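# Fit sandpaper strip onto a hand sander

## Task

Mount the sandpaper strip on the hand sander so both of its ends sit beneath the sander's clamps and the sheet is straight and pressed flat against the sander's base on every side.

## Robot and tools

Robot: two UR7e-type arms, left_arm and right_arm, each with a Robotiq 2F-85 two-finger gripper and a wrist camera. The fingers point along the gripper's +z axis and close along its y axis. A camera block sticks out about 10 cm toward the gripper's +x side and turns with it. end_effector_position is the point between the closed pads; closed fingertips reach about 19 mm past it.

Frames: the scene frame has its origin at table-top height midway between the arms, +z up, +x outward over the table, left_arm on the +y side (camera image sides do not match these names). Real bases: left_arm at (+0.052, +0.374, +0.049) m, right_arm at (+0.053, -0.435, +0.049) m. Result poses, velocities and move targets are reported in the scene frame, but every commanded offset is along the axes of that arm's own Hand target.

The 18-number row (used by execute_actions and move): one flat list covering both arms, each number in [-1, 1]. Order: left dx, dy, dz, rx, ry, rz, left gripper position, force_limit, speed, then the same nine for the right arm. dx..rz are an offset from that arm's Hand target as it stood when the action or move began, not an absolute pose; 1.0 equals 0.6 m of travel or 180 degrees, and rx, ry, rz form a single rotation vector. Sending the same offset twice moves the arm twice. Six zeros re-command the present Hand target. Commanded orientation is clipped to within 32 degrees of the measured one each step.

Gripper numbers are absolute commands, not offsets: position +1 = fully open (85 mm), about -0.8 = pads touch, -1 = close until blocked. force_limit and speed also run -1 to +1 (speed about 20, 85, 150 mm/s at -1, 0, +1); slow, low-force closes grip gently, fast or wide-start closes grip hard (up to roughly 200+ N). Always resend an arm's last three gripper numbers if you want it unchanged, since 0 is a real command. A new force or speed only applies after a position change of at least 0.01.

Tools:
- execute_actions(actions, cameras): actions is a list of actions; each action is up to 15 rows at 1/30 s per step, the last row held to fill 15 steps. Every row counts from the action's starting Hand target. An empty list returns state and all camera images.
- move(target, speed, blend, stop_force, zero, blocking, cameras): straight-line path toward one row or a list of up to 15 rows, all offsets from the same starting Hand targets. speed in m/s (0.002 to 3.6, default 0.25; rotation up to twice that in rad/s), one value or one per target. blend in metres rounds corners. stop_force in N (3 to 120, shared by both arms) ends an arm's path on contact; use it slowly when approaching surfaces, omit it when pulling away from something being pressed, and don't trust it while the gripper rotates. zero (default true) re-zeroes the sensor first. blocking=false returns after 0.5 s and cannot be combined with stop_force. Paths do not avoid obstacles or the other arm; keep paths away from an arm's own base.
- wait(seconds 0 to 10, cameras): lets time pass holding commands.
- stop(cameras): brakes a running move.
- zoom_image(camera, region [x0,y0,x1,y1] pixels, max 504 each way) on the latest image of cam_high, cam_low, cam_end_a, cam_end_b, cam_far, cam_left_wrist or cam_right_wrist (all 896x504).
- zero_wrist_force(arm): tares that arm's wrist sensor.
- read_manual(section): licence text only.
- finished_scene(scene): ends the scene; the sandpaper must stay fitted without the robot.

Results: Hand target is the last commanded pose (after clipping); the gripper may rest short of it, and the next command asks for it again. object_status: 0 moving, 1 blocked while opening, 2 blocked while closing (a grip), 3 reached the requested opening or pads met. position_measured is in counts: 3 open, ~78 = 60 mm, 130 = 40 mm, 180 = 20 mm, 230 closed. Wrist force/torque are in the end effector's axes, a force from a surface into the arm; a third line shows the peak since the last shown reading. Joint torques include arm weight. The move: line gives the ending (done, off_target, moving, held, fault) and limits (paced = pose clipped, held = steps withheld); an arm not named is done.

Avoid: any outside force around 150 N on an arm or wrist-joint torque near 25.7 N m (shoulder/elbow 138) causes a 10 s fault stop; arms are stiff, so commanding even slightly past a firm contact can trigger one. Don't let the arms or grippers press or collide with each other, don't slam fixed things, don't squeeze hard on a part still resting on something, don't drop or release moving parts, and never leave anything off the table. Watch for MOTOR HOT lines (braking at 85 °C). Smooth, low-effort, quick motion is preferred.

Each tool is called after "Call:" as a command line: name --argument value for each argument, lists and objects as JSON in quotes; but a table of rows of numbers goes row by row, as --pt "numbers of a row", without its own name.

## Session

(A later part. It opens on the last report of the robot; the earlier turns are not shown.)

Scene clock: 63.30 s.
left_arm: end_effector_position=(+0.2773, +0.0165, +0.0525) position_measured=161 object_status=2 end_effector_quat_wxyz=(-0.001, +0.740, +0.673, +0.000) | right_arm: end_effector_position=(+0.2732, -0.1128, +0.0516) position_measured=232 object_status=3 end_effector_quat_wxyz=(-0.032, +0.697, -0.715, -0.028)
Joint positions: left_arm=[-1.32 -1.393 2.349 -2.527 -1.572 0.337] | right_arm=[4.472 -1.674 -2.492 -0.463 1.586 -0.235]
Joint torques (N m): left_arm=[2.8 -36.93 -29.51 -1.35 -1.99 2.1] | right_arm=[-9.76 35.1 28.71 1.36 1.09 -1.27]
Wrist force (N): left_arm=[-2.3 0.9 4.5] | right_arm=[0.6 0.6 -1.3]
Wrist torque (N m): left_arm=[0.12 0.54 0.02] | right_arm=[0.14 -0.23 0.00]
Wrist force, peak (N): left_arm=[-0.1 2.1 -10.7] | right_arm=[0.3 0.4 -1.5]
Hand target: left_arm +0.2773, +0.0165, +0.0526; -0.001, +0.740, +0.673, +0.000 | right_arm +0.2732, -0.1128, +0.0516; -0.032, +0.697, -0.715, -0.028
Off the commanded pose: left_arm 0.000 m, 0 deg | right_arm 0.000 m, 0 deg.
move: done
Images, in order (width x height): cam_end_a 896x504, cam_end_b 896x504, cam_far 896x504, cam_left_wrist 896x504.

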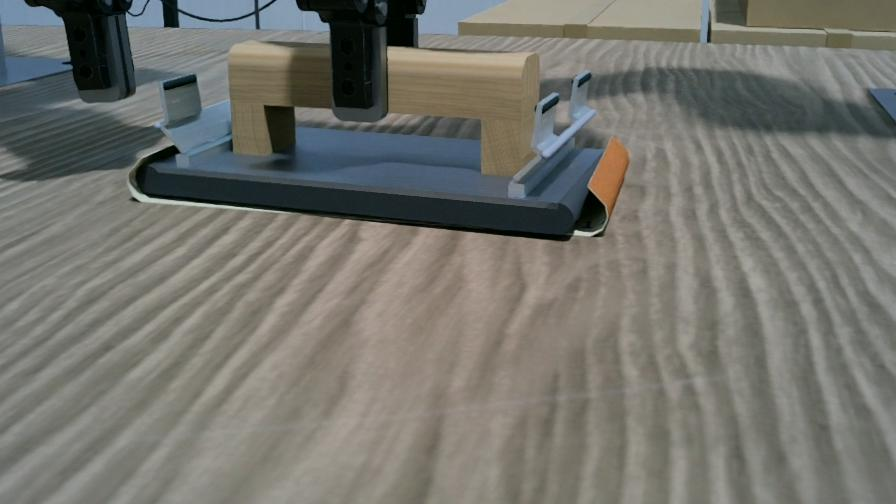

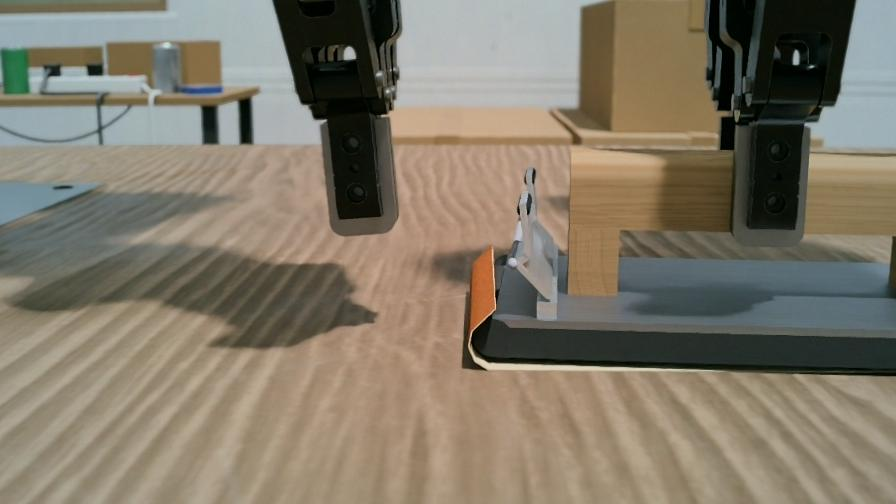

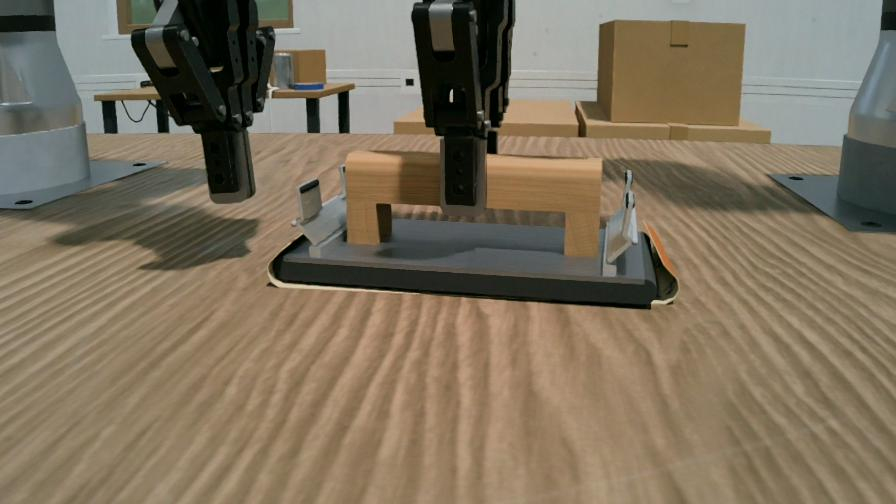

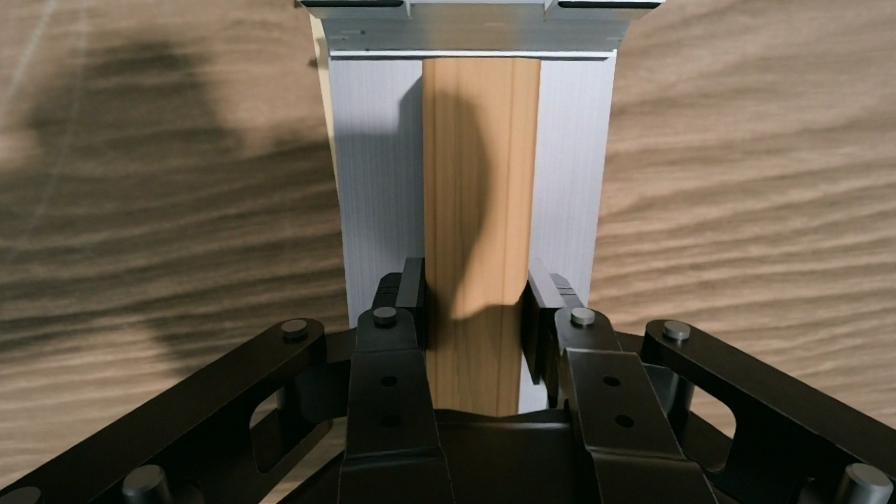

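Call:
zoom_image --camera "cam_left_wrist" --region '[280, 0, 420, 260]'

Call:
zoom_image --camera "cam_end_b" --region '[430, 200, 670, 390]'

Call:
zoom_image --camera "cam_end_a" --region '[460, 60, 660, 250]'

Scaled by 1.938 from the camera's 896x504 image, which has a finer 1280x720 frame.

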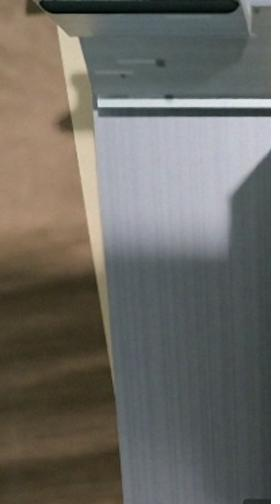

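Scaled by 2.100 from the camera's 896x504 image, which has a finer 1280x720 frame.

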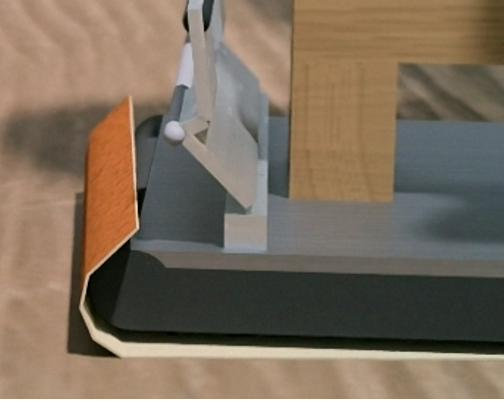

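Scaled by 2.520 from the camera's 896x504 image, which has a finer 1280x720 frame.

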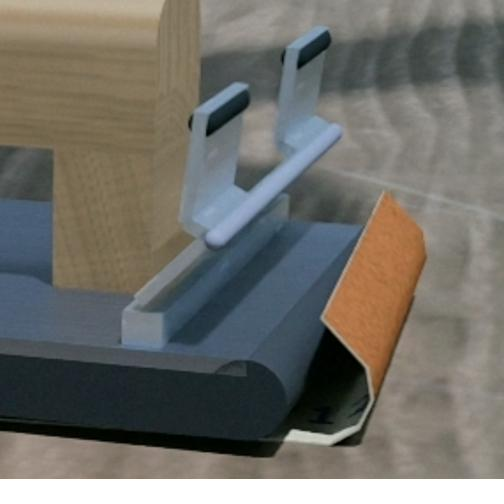

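Call:
move --target '[-0.0003, -0.0033, 0, 0, 0, -0.025, -1, -1, -1, 0, 0, 0, 0, 0, 0, -1, 0, 0]' --speed 0.05 --cameras '["cam_left_wrist", "cam_end_b", "cam_end_a", "cam_far"]'

Call:
zoom_image --camera "cam_left_wrist" --region '[280, 0, 420, 260]'

Call:
zoom_image --camera "cam_end_b" --region '[430, 200, 670, 390]'

Call:
zoom_image --camera "cam_end_a" --region '[460, 60, 660, 250]'

Scene clock: 65.13 s.
left_arm: end_effector_position=(+0.2753, +0.0165, +0.0526) position_measured=161 object_status=2 end_effector_quat_wxyz=(-0.001, +0.713, +0.701, +0.000) | right_arm: end_effector_position=(+0.2732, -0.1128, +0.0516) position_measured=232 object_status=3 end_effector_quat_wxyz=(-0.032, +0.697, -0.715, -0.028)
Joint positions: left_arm=[-1.325 -1.395 2.352 -2.527 -1.572 0.254] | right_arm=[4.472 -1.674 -2.492 -0.463 1.586 -0.235]
Joint torques (N m): left_arm=[-6.01 -36.88 -2.12 -4.56 -0.93 -2.35] | right_arm=[-8.56 33.99 27.43 1.3 1.08 -1.17]
Wrist force (N): left_arm=[-2.4 1.0 4.5] | right_arm=[0.3 0.2 -1.2]
Wrist torque (N m): left_arm=[0.10 0.55 0.09] | right_arm=[0.08 -0.18 0.00]
Wrist force, peak (N): left_arm=[-2.2 1.0 4.8] | right_arm=[0.5 0.3 -1.8]
Hand target: left_arm +0.2753, +0.0165, +0.0526; -0.001, +0.713, +0.701, +0.000 | right_arm +0.2732, -0.1128, +0.0516; -0.032, +0.697, -0.715, -0.028
Off the commanded pose: left_arm 0.000 m, 0 deg | right_arm 0.000 m, 0 deg.
move: done
Images, in order (width x height): cam_end_a 896x504, cam_end_b 896x504, cam_far 896x504, cam_left_wrist 896x504.

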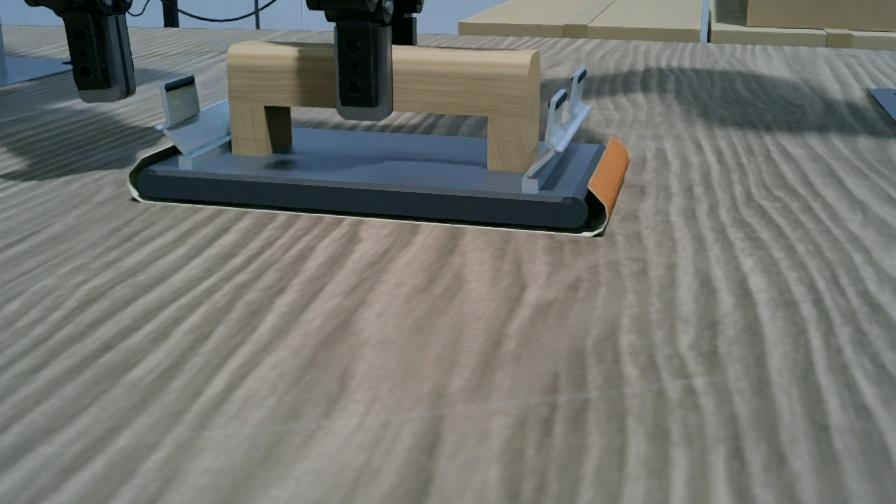

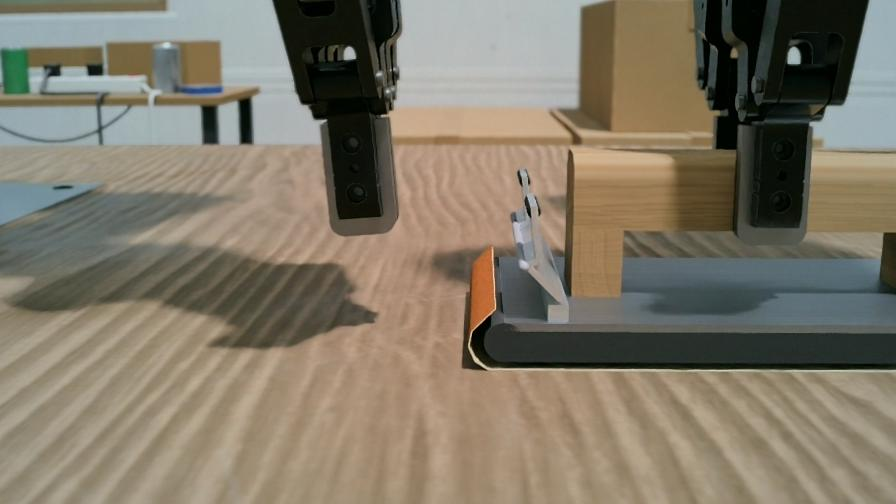

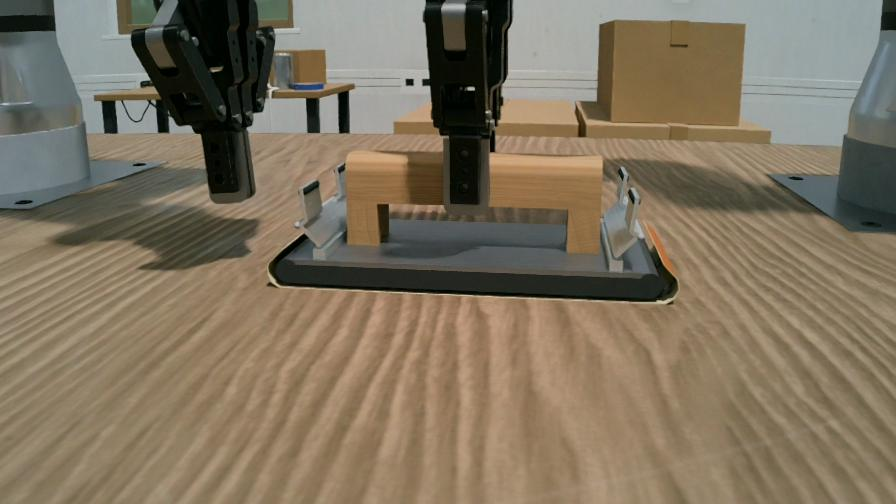

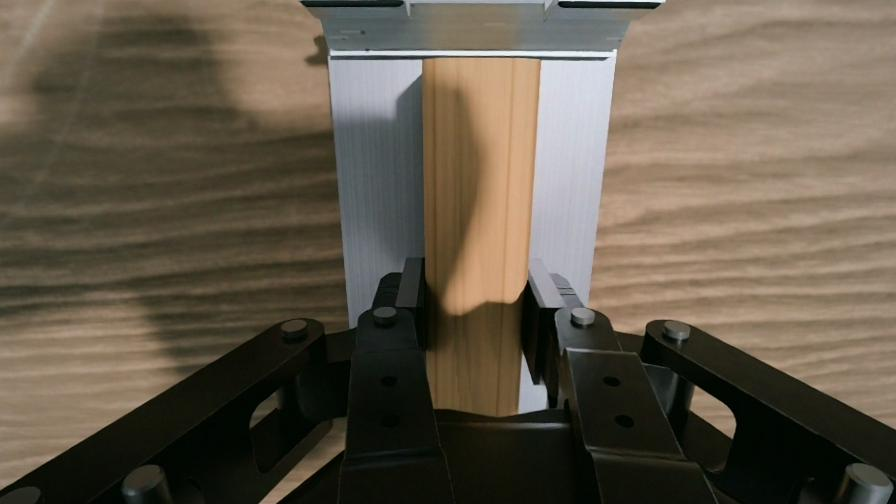

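Scaled by 1.938 from the camera's 896x504 image, which has a finer 1280x720 frame.

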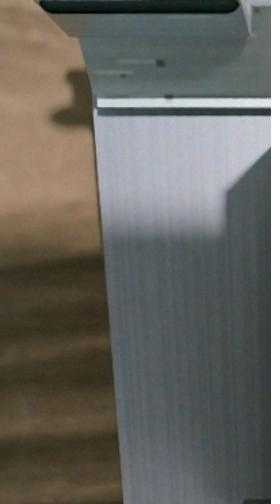

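Scaled by 2.100 from the camera's 896x504 image, which has a finer 1280x720 frame.

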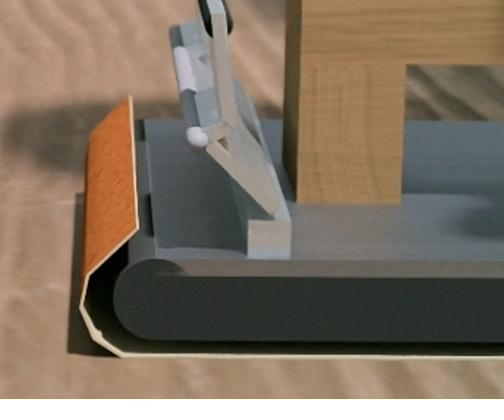

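Scaled by 2.520 from the camera's 896x504 image, which has a finer 1280x720 frame.

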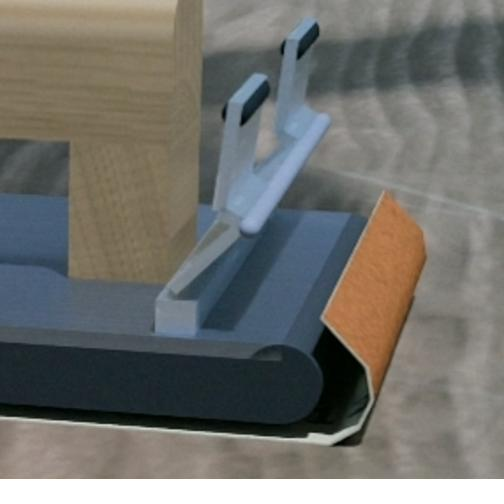

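Call:
zoom_image --camera "cam_end_a" --region '[550, 130, 650, 240]'

Call:
zoom_image --camera "cam_end_b" --region '[450, 240, 550, 380]'

Call:
zoom_image --camera "cam_far" --region '[590, 200, 690, 310]'

Call:
zoom_image --camera "cam_far" --region '[250, 200, 350, 310]'

Scaled by 4.582 from the camera's 896x504 image, which has a finer 1280x720 frame.

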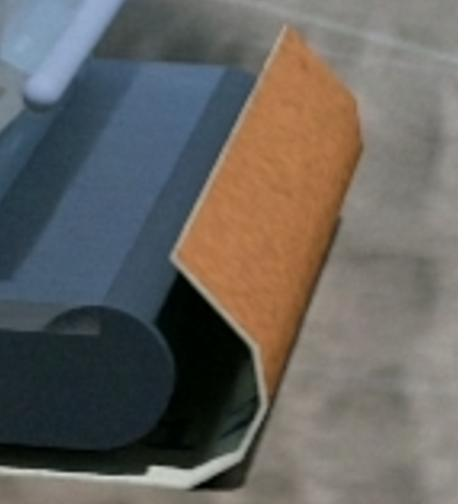

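Scaled by 3.600 from the camera's 896x504 image, which has a finer 1280x720 frame.

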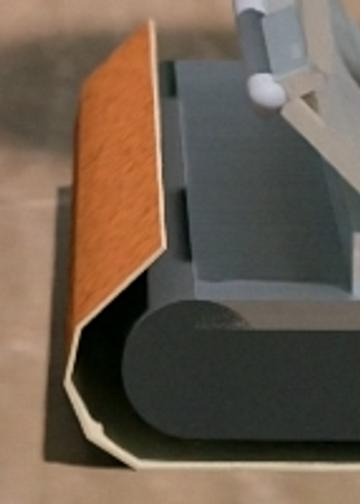

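Scaled by 4.582 from the camera's 896x504 image, which has a finer 1280x720 frame.

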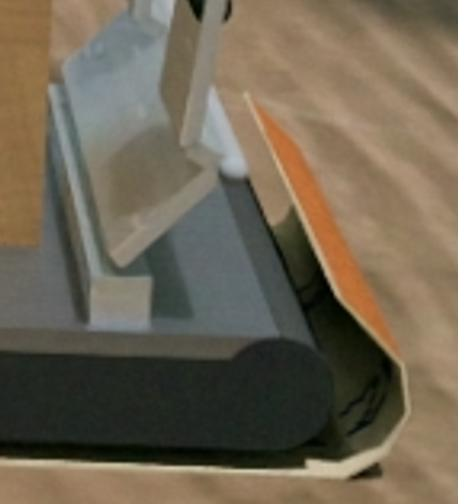

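Scaled by 4.582 from the camera's 896x504 image, which has a finer 1280x720 frame.

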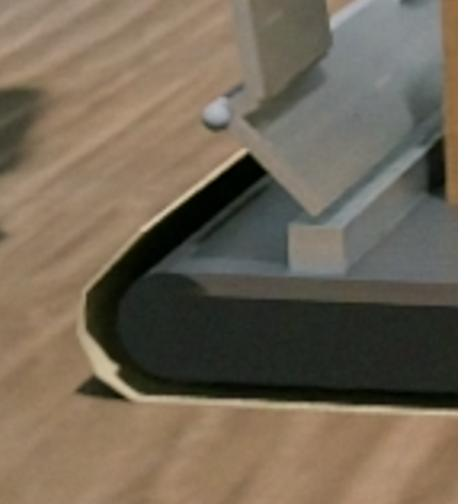

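Call:
move --pt "0.0025 0 0 0 0 0 -1 -1 -1 0 0 0 0 0 0 -1 0 0" --pt "0.0025 0 0.0043 0 0 0 -1 -1 -1 0 0 0 0 0 0 -1 0 0" --speed '[0.03, 0.01]' --stop_force 4 --cameras '["cam_left_wrist", "cam_end_b", "cam_end_a", "cam_far"]'

Call:
zoom_image --camera "cam_end_b" --region '[450, 240, 550, 380]'

Call:
zoom_image --camera "cam_end_a" --region '[550, 130, 650, 240]'

Scene clock: 67.33 s.
left_arm: end_effector_position=(+0.2754, +0.0181, +0.0501) position_measured=161 object_status=2 end_effector_quat_wxyz=(-0.001, +0.713, +0.701, +0.000) | right_arm: end_effector_position=(+0.2732, -0.1128, +0.0516) position_measured=232 object_status=3 end_effector_quat_wxyz=(-0.032, +0.697, -0.715, -0.028)
Joint positions: left_arm=[-1.324 -1.391 2.357 -2.537 -1.572 0.254] | right_arm=[4.472 -1.674 -2.492 -0.463 1.586 -0.235]
Joint torques (N m): left_arm=[5.42 -29.19 -8.34 -1.13 2.13 2] | right_arm=[-7.77 35.67 27.79 1.65 1.13 -1.38]
Wrist force (N): left_arm=[0.3 -0.4 -4.5] | right_arm=[0.7 0.3 -0.9]
Wrist torque (N m): left_arm=[0.11 0.48 0.01] | right_arm=[0.09 -0.25 0.00]
Wrist force, peak (N): left_arm=[-2.4 0.9 4.7] | right_arm=[0.3 0.6 -1.6]
Hand target: left_arm +0.2754, +0.0180, +0.0501; -0.001, +0.713, +0.701, +0.000 | right_arm +0.2732, -0.1128, +0.0516; -0.032, +0.697, -0.715, -0.028
Off the commanded pose: left_arm 0.000 m, 0 deg | right_arm 0.000 m, 0 deg.
move: contact (left_arm); path passed 1 of 2 targets
Images, in order (width x height): cam_end_a 896x504, cam_end_b 896x504, cam_far 896x504, cam_left_wrist 896x504.

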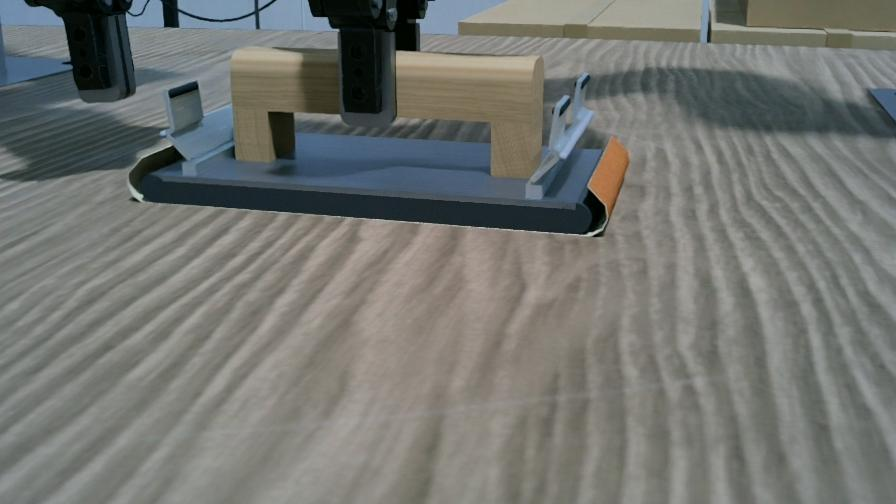

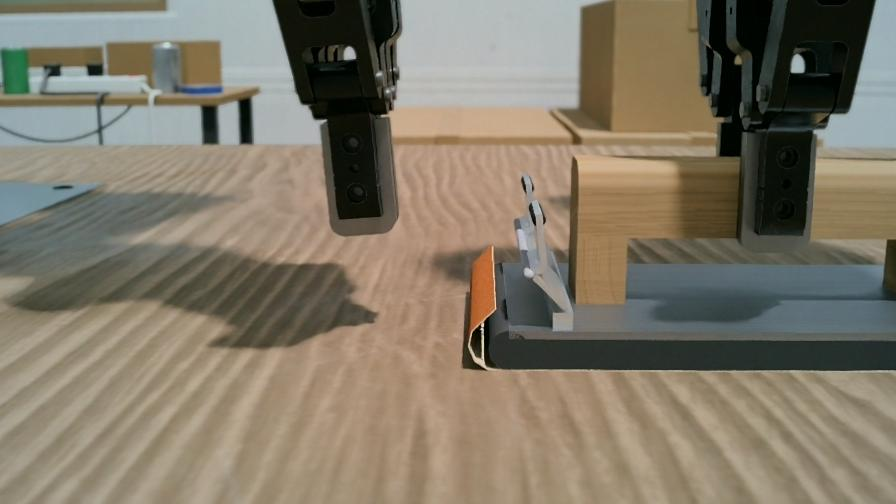

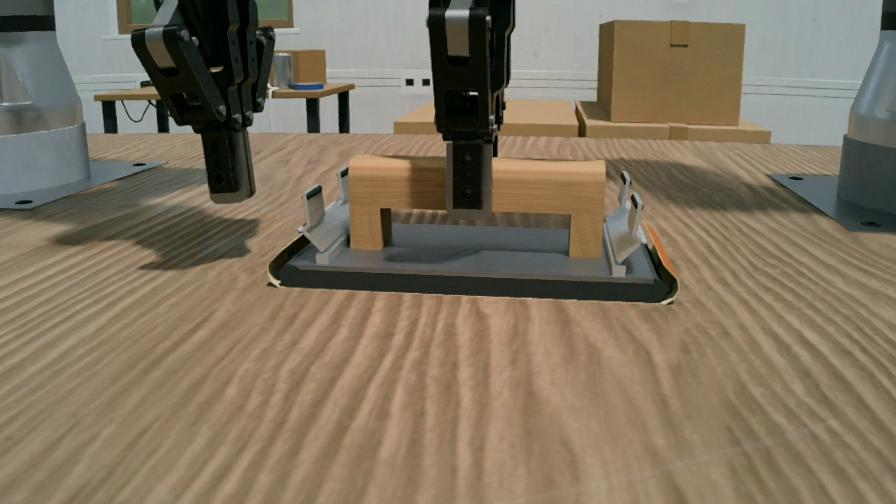

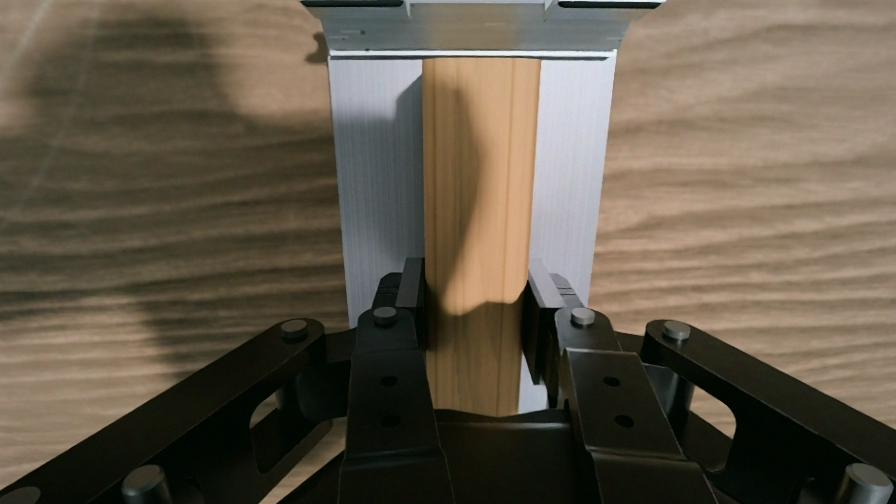

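Scaled by 3.600 from the camera's 896x504 image, which has a finer 1280x720 frame.

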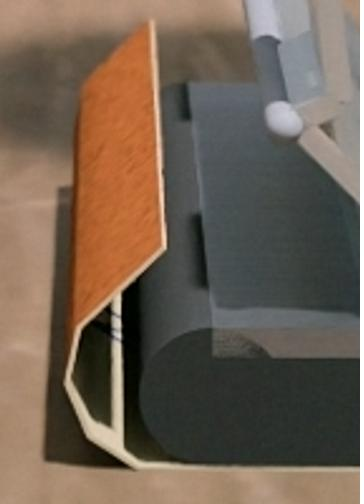

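Scaled by 4.582 from the camera's 896x504 image, which has a finer 1280x720 frame.

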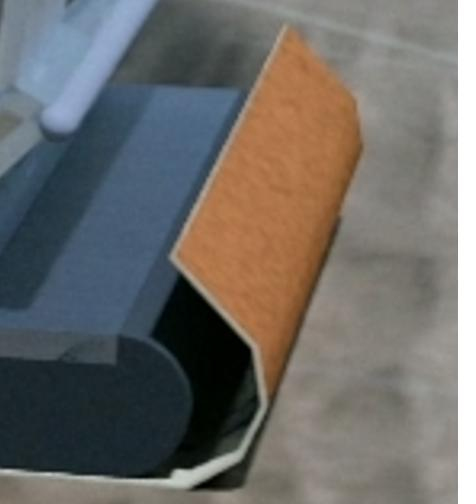

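Call:
move --pt "0 0 0 0 0 0 -1 -1 -1 0.0612 -0.0545 -0.1265 -0.175 -0.1721 0.4738 0.47 -1 0" --pt "0 0 0 0 0 0 -1 -1 -1 -0.003 -0.0523 -0.0498 -0.175 -0.1721 0.4738 0.47 -1 0" --speed 0.3 --blend 0.03 --cameras '["cam_high", "cam_end_b", "cam_right_wrist", "cam_far"]'

Scene clock: 76.33 s.
left_arm: end_effector_position=(+0.2754, +0.0180, +0.0501) position_measured=161 object_status=2 end_effector_quat_wxyz=(-0.001, +0.713, +0.701, +0.000) | right_arm: end_effector_position=(+0.3044, -0.1143, +0.0817) position_measured=70 object_status=3 end_effector_quat_wxyz=(+0.004, +0.005, +0.924, +0.381)
Joint positions: left_arm=[-1.324 -1.391 2.357 -2.537 -1.572 0.254] | right_arm=[4.162 -2.037 -2.714 0.74 1.951 1.15]
Joint torques (N m): left_arm=[-0.3 -33.53 -27.84 -3.74 2.11 2.15] | right_arm=[11.46 12.98 10.07 4.82 -1.04 1.55]
Wrist force (N): left_arm=[-0.6 -0.2 -1.6] | right_arm=[1.2 1.9 0.3]
Wrist torque (N m): left_arm=[0.10 0.51 0.01] | right_arm=[0.20 -0.33 -0.04]
Wrist force, peak (N): left_arm=[-0.2 -0.4 -4.8] | right_arm=[1.4 1.3 1.9]
Hand target: left_arm +0.2754, +0.0180, +0.0501; -0.001, +0.713, +0.701, +0.000 | right_arm +0.3044, -0.1143, +0.0816; +0.004, +0.005, +0.924, +0.381
Off the commanded pose: left_arm 0.000 m, 0 deg | right_arm 0.000 m, 0 deg.
move: done
Images, in order (width x height): cam_high 896x504, cam_end_b 896x504, cam_far 896x504, cam_right_wrist 896x504.

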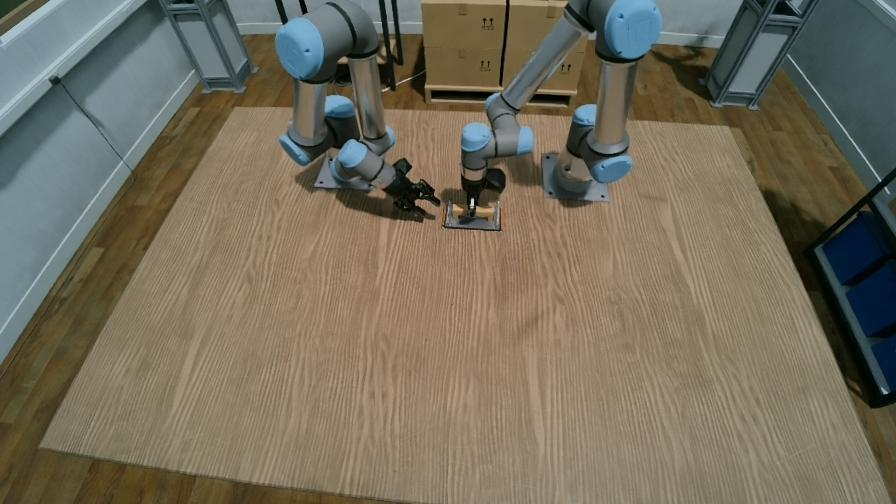

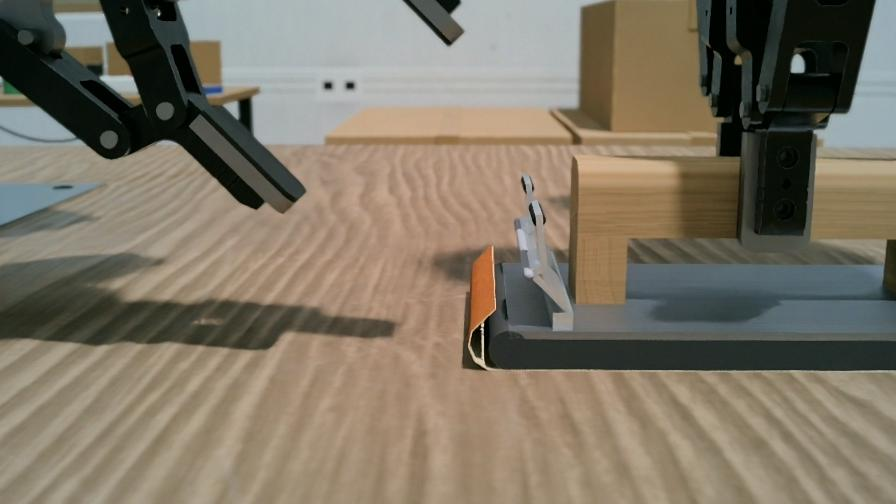

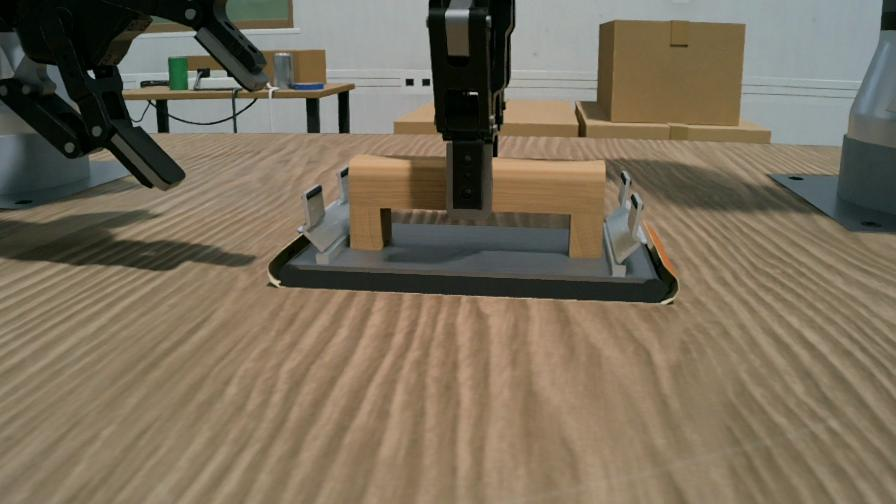

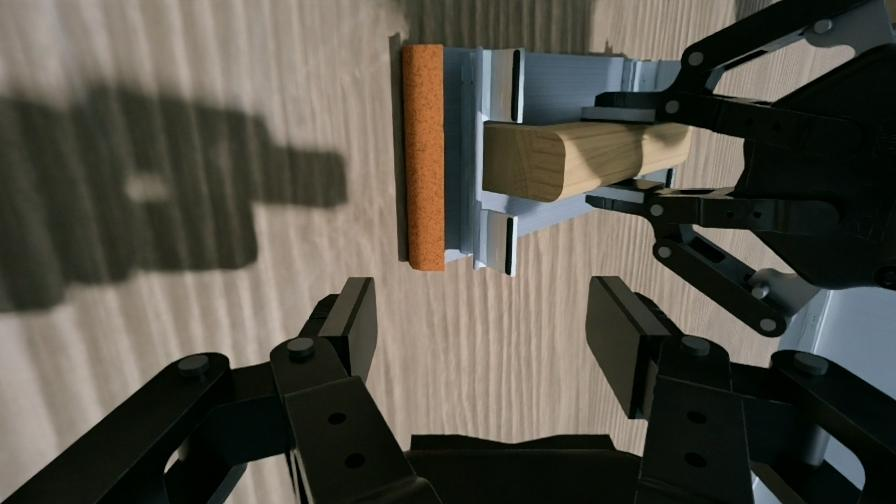

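Call:
move --pt "0 0 0 0 0 0 -1 -1 -1 0 0 0.075 0 0 0 0.47 -1 0" --pt "0 0 0 0 0 0 -1 -1 -1 0 0 0.1 0 0 0 0.47 -1 0" --speed '[0.12, 0.04]' --stop_force 5 --cameras '["cam_end_b", "cam_right_wrist", "cam_far"]'

Call:
zoom_image --camera "cam_end_b" --region '[390, 120, 590, 390]'

Scene clock: 78.80 s.
left_arm: end_effector_position=(+0.2754, +0.0180, +0.0501) position_measured=161 object_status=2 end_effector_quat_wxyz=(-0.001, +0.713, +0.701, +0.000) | right_arm: end_effector_position=(+0.3051, -0.0720, +0.0391) position_measured=70 object_status=3 end_effector_quat_wxyz=(+0.004, +0.005, +0.924, +0.381)
Joint positions: left_arm=[-1.324 -1.391 2.357 -2.537 -1.572 0.254] | right_arm=[4.241 -2.25 -2.625 0.886 1.9 1.214]
Joint torques (N m): left_arm=[0.64 -35.03 -27.97 -3.86 2.16 2.04] | right_arm=[11.24 17.42 13.77 4.8 -1.18 1.56]
Wrist force (N): left_arm=[-0.6 -0.2 -1.5] | right_arm=[1.3 1.0 -0.4]
Wrist torque (N m): left_arm=[0.10 0.51 0.01] | right_arm=[0.05 -0.36 -0.02]
Wrist force, peak (N): left_arm=[-0.8 -0.4 -1.9] | right_arm=[1.6 1.7 0.0]
Hand target: left_arm +0.2754, +0.0180, +0.0501; -0.001, +0.713, +0.701, +0.000 | right_arm +0.3051, -0.0720, +0.0391; +0.004, +0.005, +0.924, +0.381
Off the commanded pose: left_arm 0.000 m, 0 deg | right_arm 0.000 m, 0 deg.
move: done
Images, in order (width x height): cam_end_b 896x504, cam_far 896x504, cam_right_wrist 896x504.

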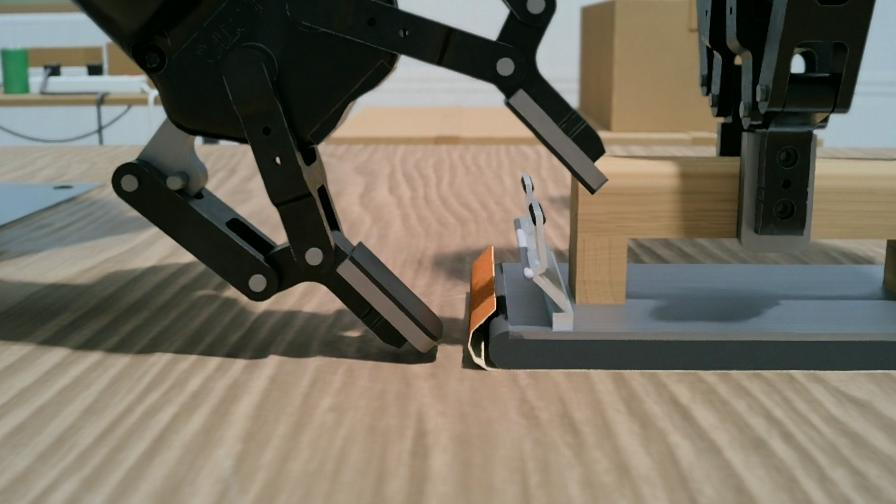

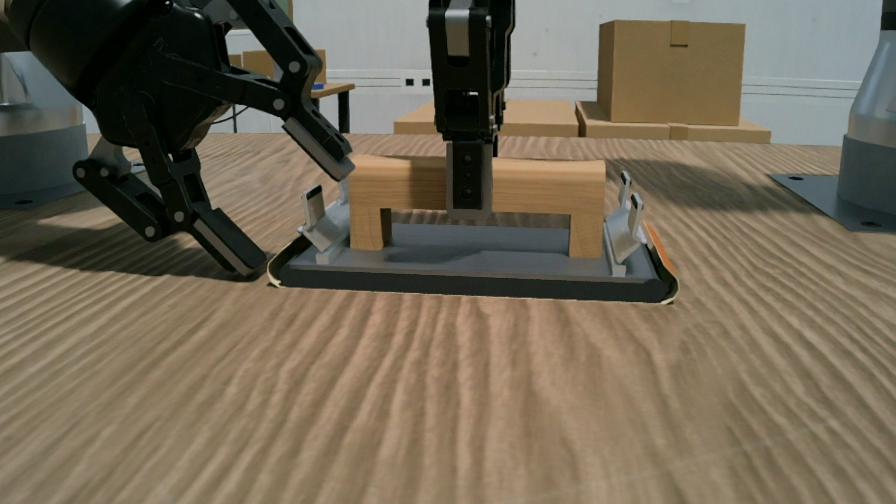

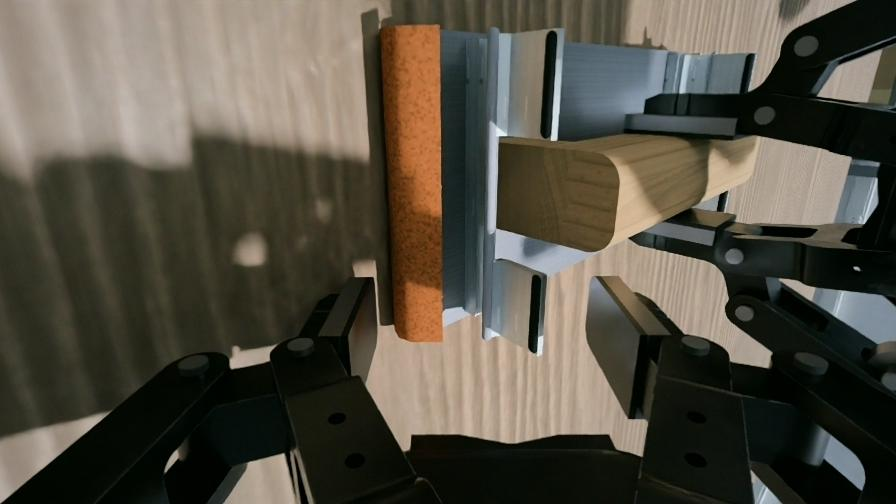

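Scaled by 1.867 from the camera's 896x504 image, which has a finer 1280x720 frame.

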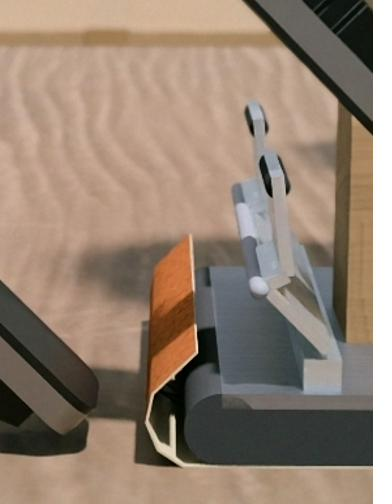

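Call:
move --target '[0, 0, 0, 0, 0, 0, -1, -1, -1, 0.0004, 0.0151, 0.0151, 0, 0, 0, 0.47, -1, 0]' --speed 0.015 --stop_force 3 --cameras '["cam_end_b", "cam_right_wrist", "cam_far"]'

Call:
zoom_image --camera "cam_end_b" --region '[400, 150, 600, 390]'

Call:
zoom_image --camera "cam_right_wrist" --region '[330, 0, 630, 360]'

Scene clock: 80.83 s.
left_arm: end_effector_position=(+0.2754, +0.0180, +0.0501) position_measured=161 object_status=2 end_effector_quat_wxyz=(-0.001, +0.713, +0.701, +0.000) | right_arm: end_effector_position=(+0.3050, -0.0592, +0.0390) position_measured=70 object_status=3 end_effector_quat_wxyz=(+0.004, +0.005, +0.924, +0.381)
Joint positions: left_arm=[-1.324 -1.391 2.357 -2.537 -1.572 0.254] | right_arm=[4.262 -2.246 -2.603 0.865 1.886 1.231]
Joint torques (N m): left_arm=[0.72 -35.7 -28.7 -3.83 2.16 2.27] | right_arm=[10.03 45.18 14.18 1.75 -1.14 1.61]
Wrist force (N): left_arm=[-0.4 -0.1 -1.7] | right_arm=[1.6 0.9 -1.4]
Wrist torque (N m): left_arm=[0.11 0.49 0.00] | right_arm=[0.08 -0.43 0.02]
Wrist force, peak (N): left_arm=[-0.6 -0.2 -1.9] | right_arm=[1.6 1.1 -1.3]
Hand target: left_arm +0.2754, +0.0180, +0.0501; -0.001, +0.713, +0.701, +0.000 | right_arm +0.3050, -0.0592, +0.0390; +0.004, +0.005, +0.924, +0.381
Off the commanded pose: left_arm 0.000 m, 0 deg | right_arm 0.000 m, 0 deg.
move: done
Images, in order (width x height): cam_end_b 896x504, cam_far 896x504, cam_right_wrist 896x504.

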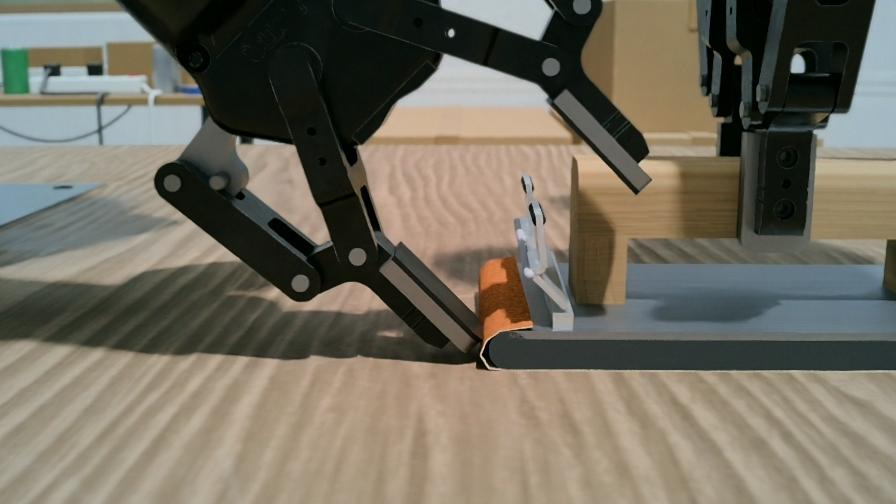

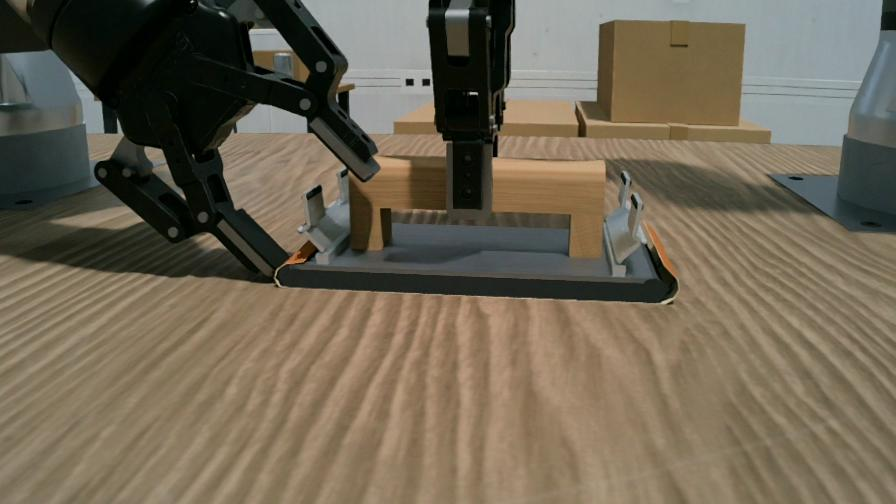

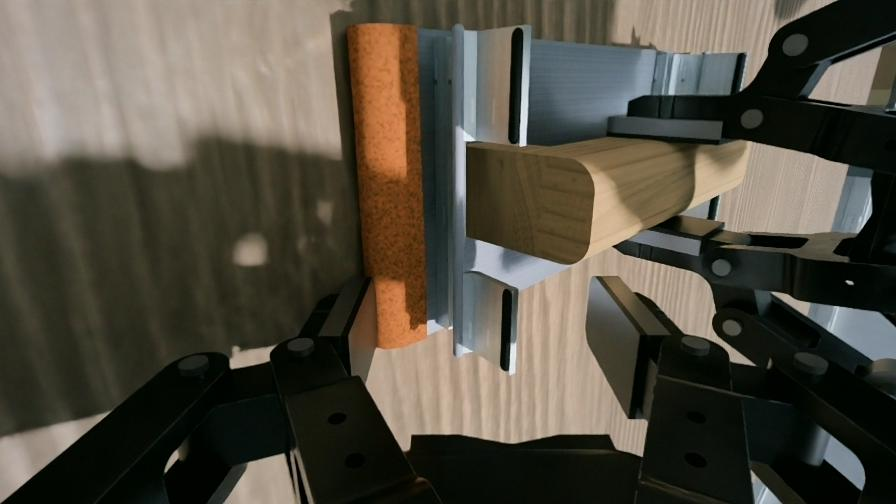

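Scaled by 2.100 from the camera's 896x504 image, which has a finer 1280x720 frame.

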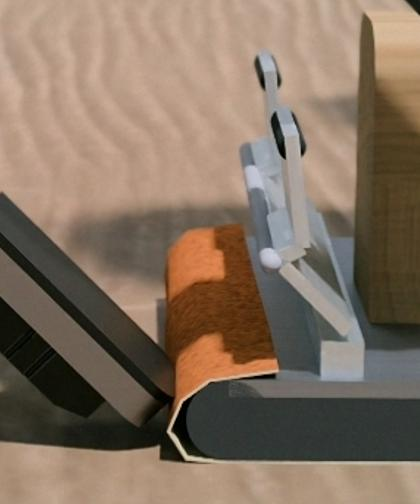

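Scaled by 1.400 from the camera's 896x504 image, which has a finer 1280x720 frame.

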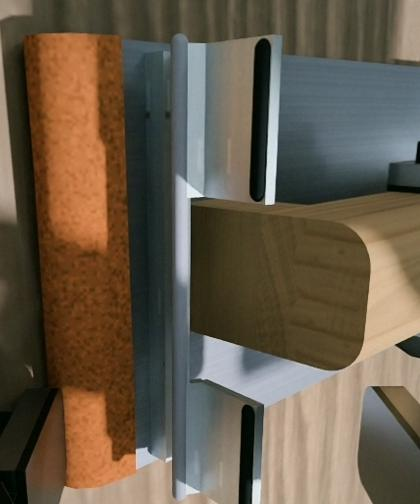

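Call:
move --pt "0 0 0 0 0 0 -1 -1 -1 0 -0.0051 -0.002 0 0 0 0.47 -1 0" --pt "0 0 0 0 0 0 -1 -1 -1 0.0001 0.0026 0.0057 0 0 0 0.47 -1 0" --speed '[0.03, 0.012]' --stop_force 3 --cameras '["cam_end_b"]'

Call:
zoom_image --camera "cam_end_b" --region '[440, 230, 580, 390]'

Scene clock: 82.93 s.
left_arm: end_effector_position=(+0.2754, +0.0180, +0.0501) position_measured=161 object_status=2 end_effector_quat_wxyz=(-0.001, +0.713, +0.701, +0.000) | right_arm: end_effector_position=(+0.3050, -0.0580, +0.0376) position_measured=70 object_status=3 end_effector_quat_wxyz=(+0.004, +0.005, +0.925, +0.381)
Joint positions: left_arm=[-1.324 -1.391 2.357 -2.537 -1.572 0.254] | right_arm=[4.264 -2.252 -2.6 0.868 1.884 1.232]
Joint torques (N m): left_arm=[1.25 -34.46 -28.49 -3.94 2.1 2.29] | right_arm=[-7.57 17.62 -13.59 4.77 2.41 -1.24]
Wrist force (N): left_arm=[0.1 0.2 -2.3] | right_arm=[0.7 -0.2 -5.0]
Wrist torque (N m): left_arm=[0.10 0.49 -0.01] | right_arm=[0.18 -0.40 0.02]
Wrist force, peak (N): left_arm=[1.5 0.1 -2.8] | right_arm=[1.1 -2.4 -7.4]
Hand target: left_arm +0.2754, +0.0180, +0.0501; -0.001, +0.713, +0.701, +0.000 | right_arm +0.3050, -0.0580, +0.0376; +0.004, +0.005, +0.925, +0.381 (not the last commanded pose)
Off the commanded pose: left_arm 0.000 m, 0 deg | right_arm 0.002 m, 0 deg.
move: contact (right_arm); path passed 1 of 2 targets
Images, in order (width x height): cam_end_b 896x504.

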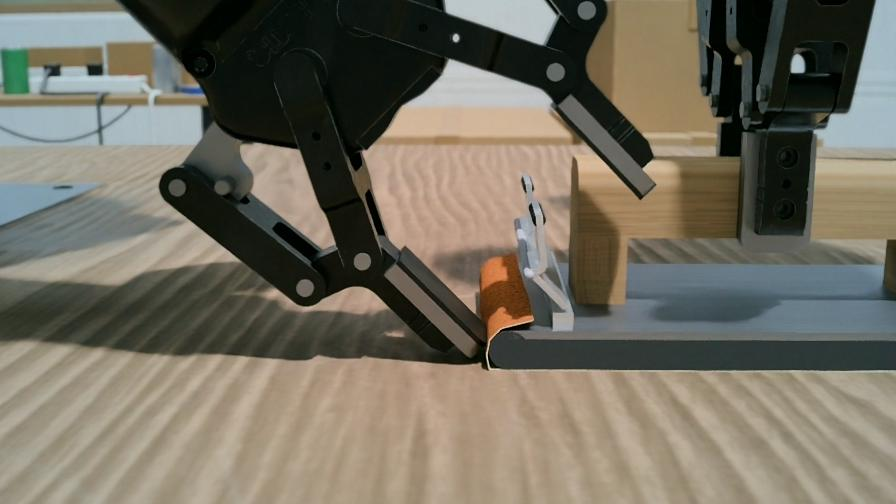

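Scaled by 3.150 from the camera's 896x504 image, which has a finer 1280x720 frame.

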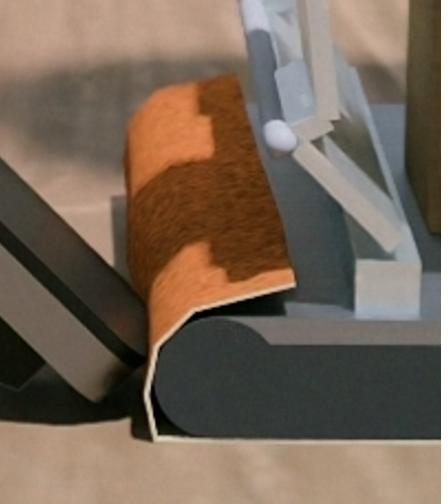

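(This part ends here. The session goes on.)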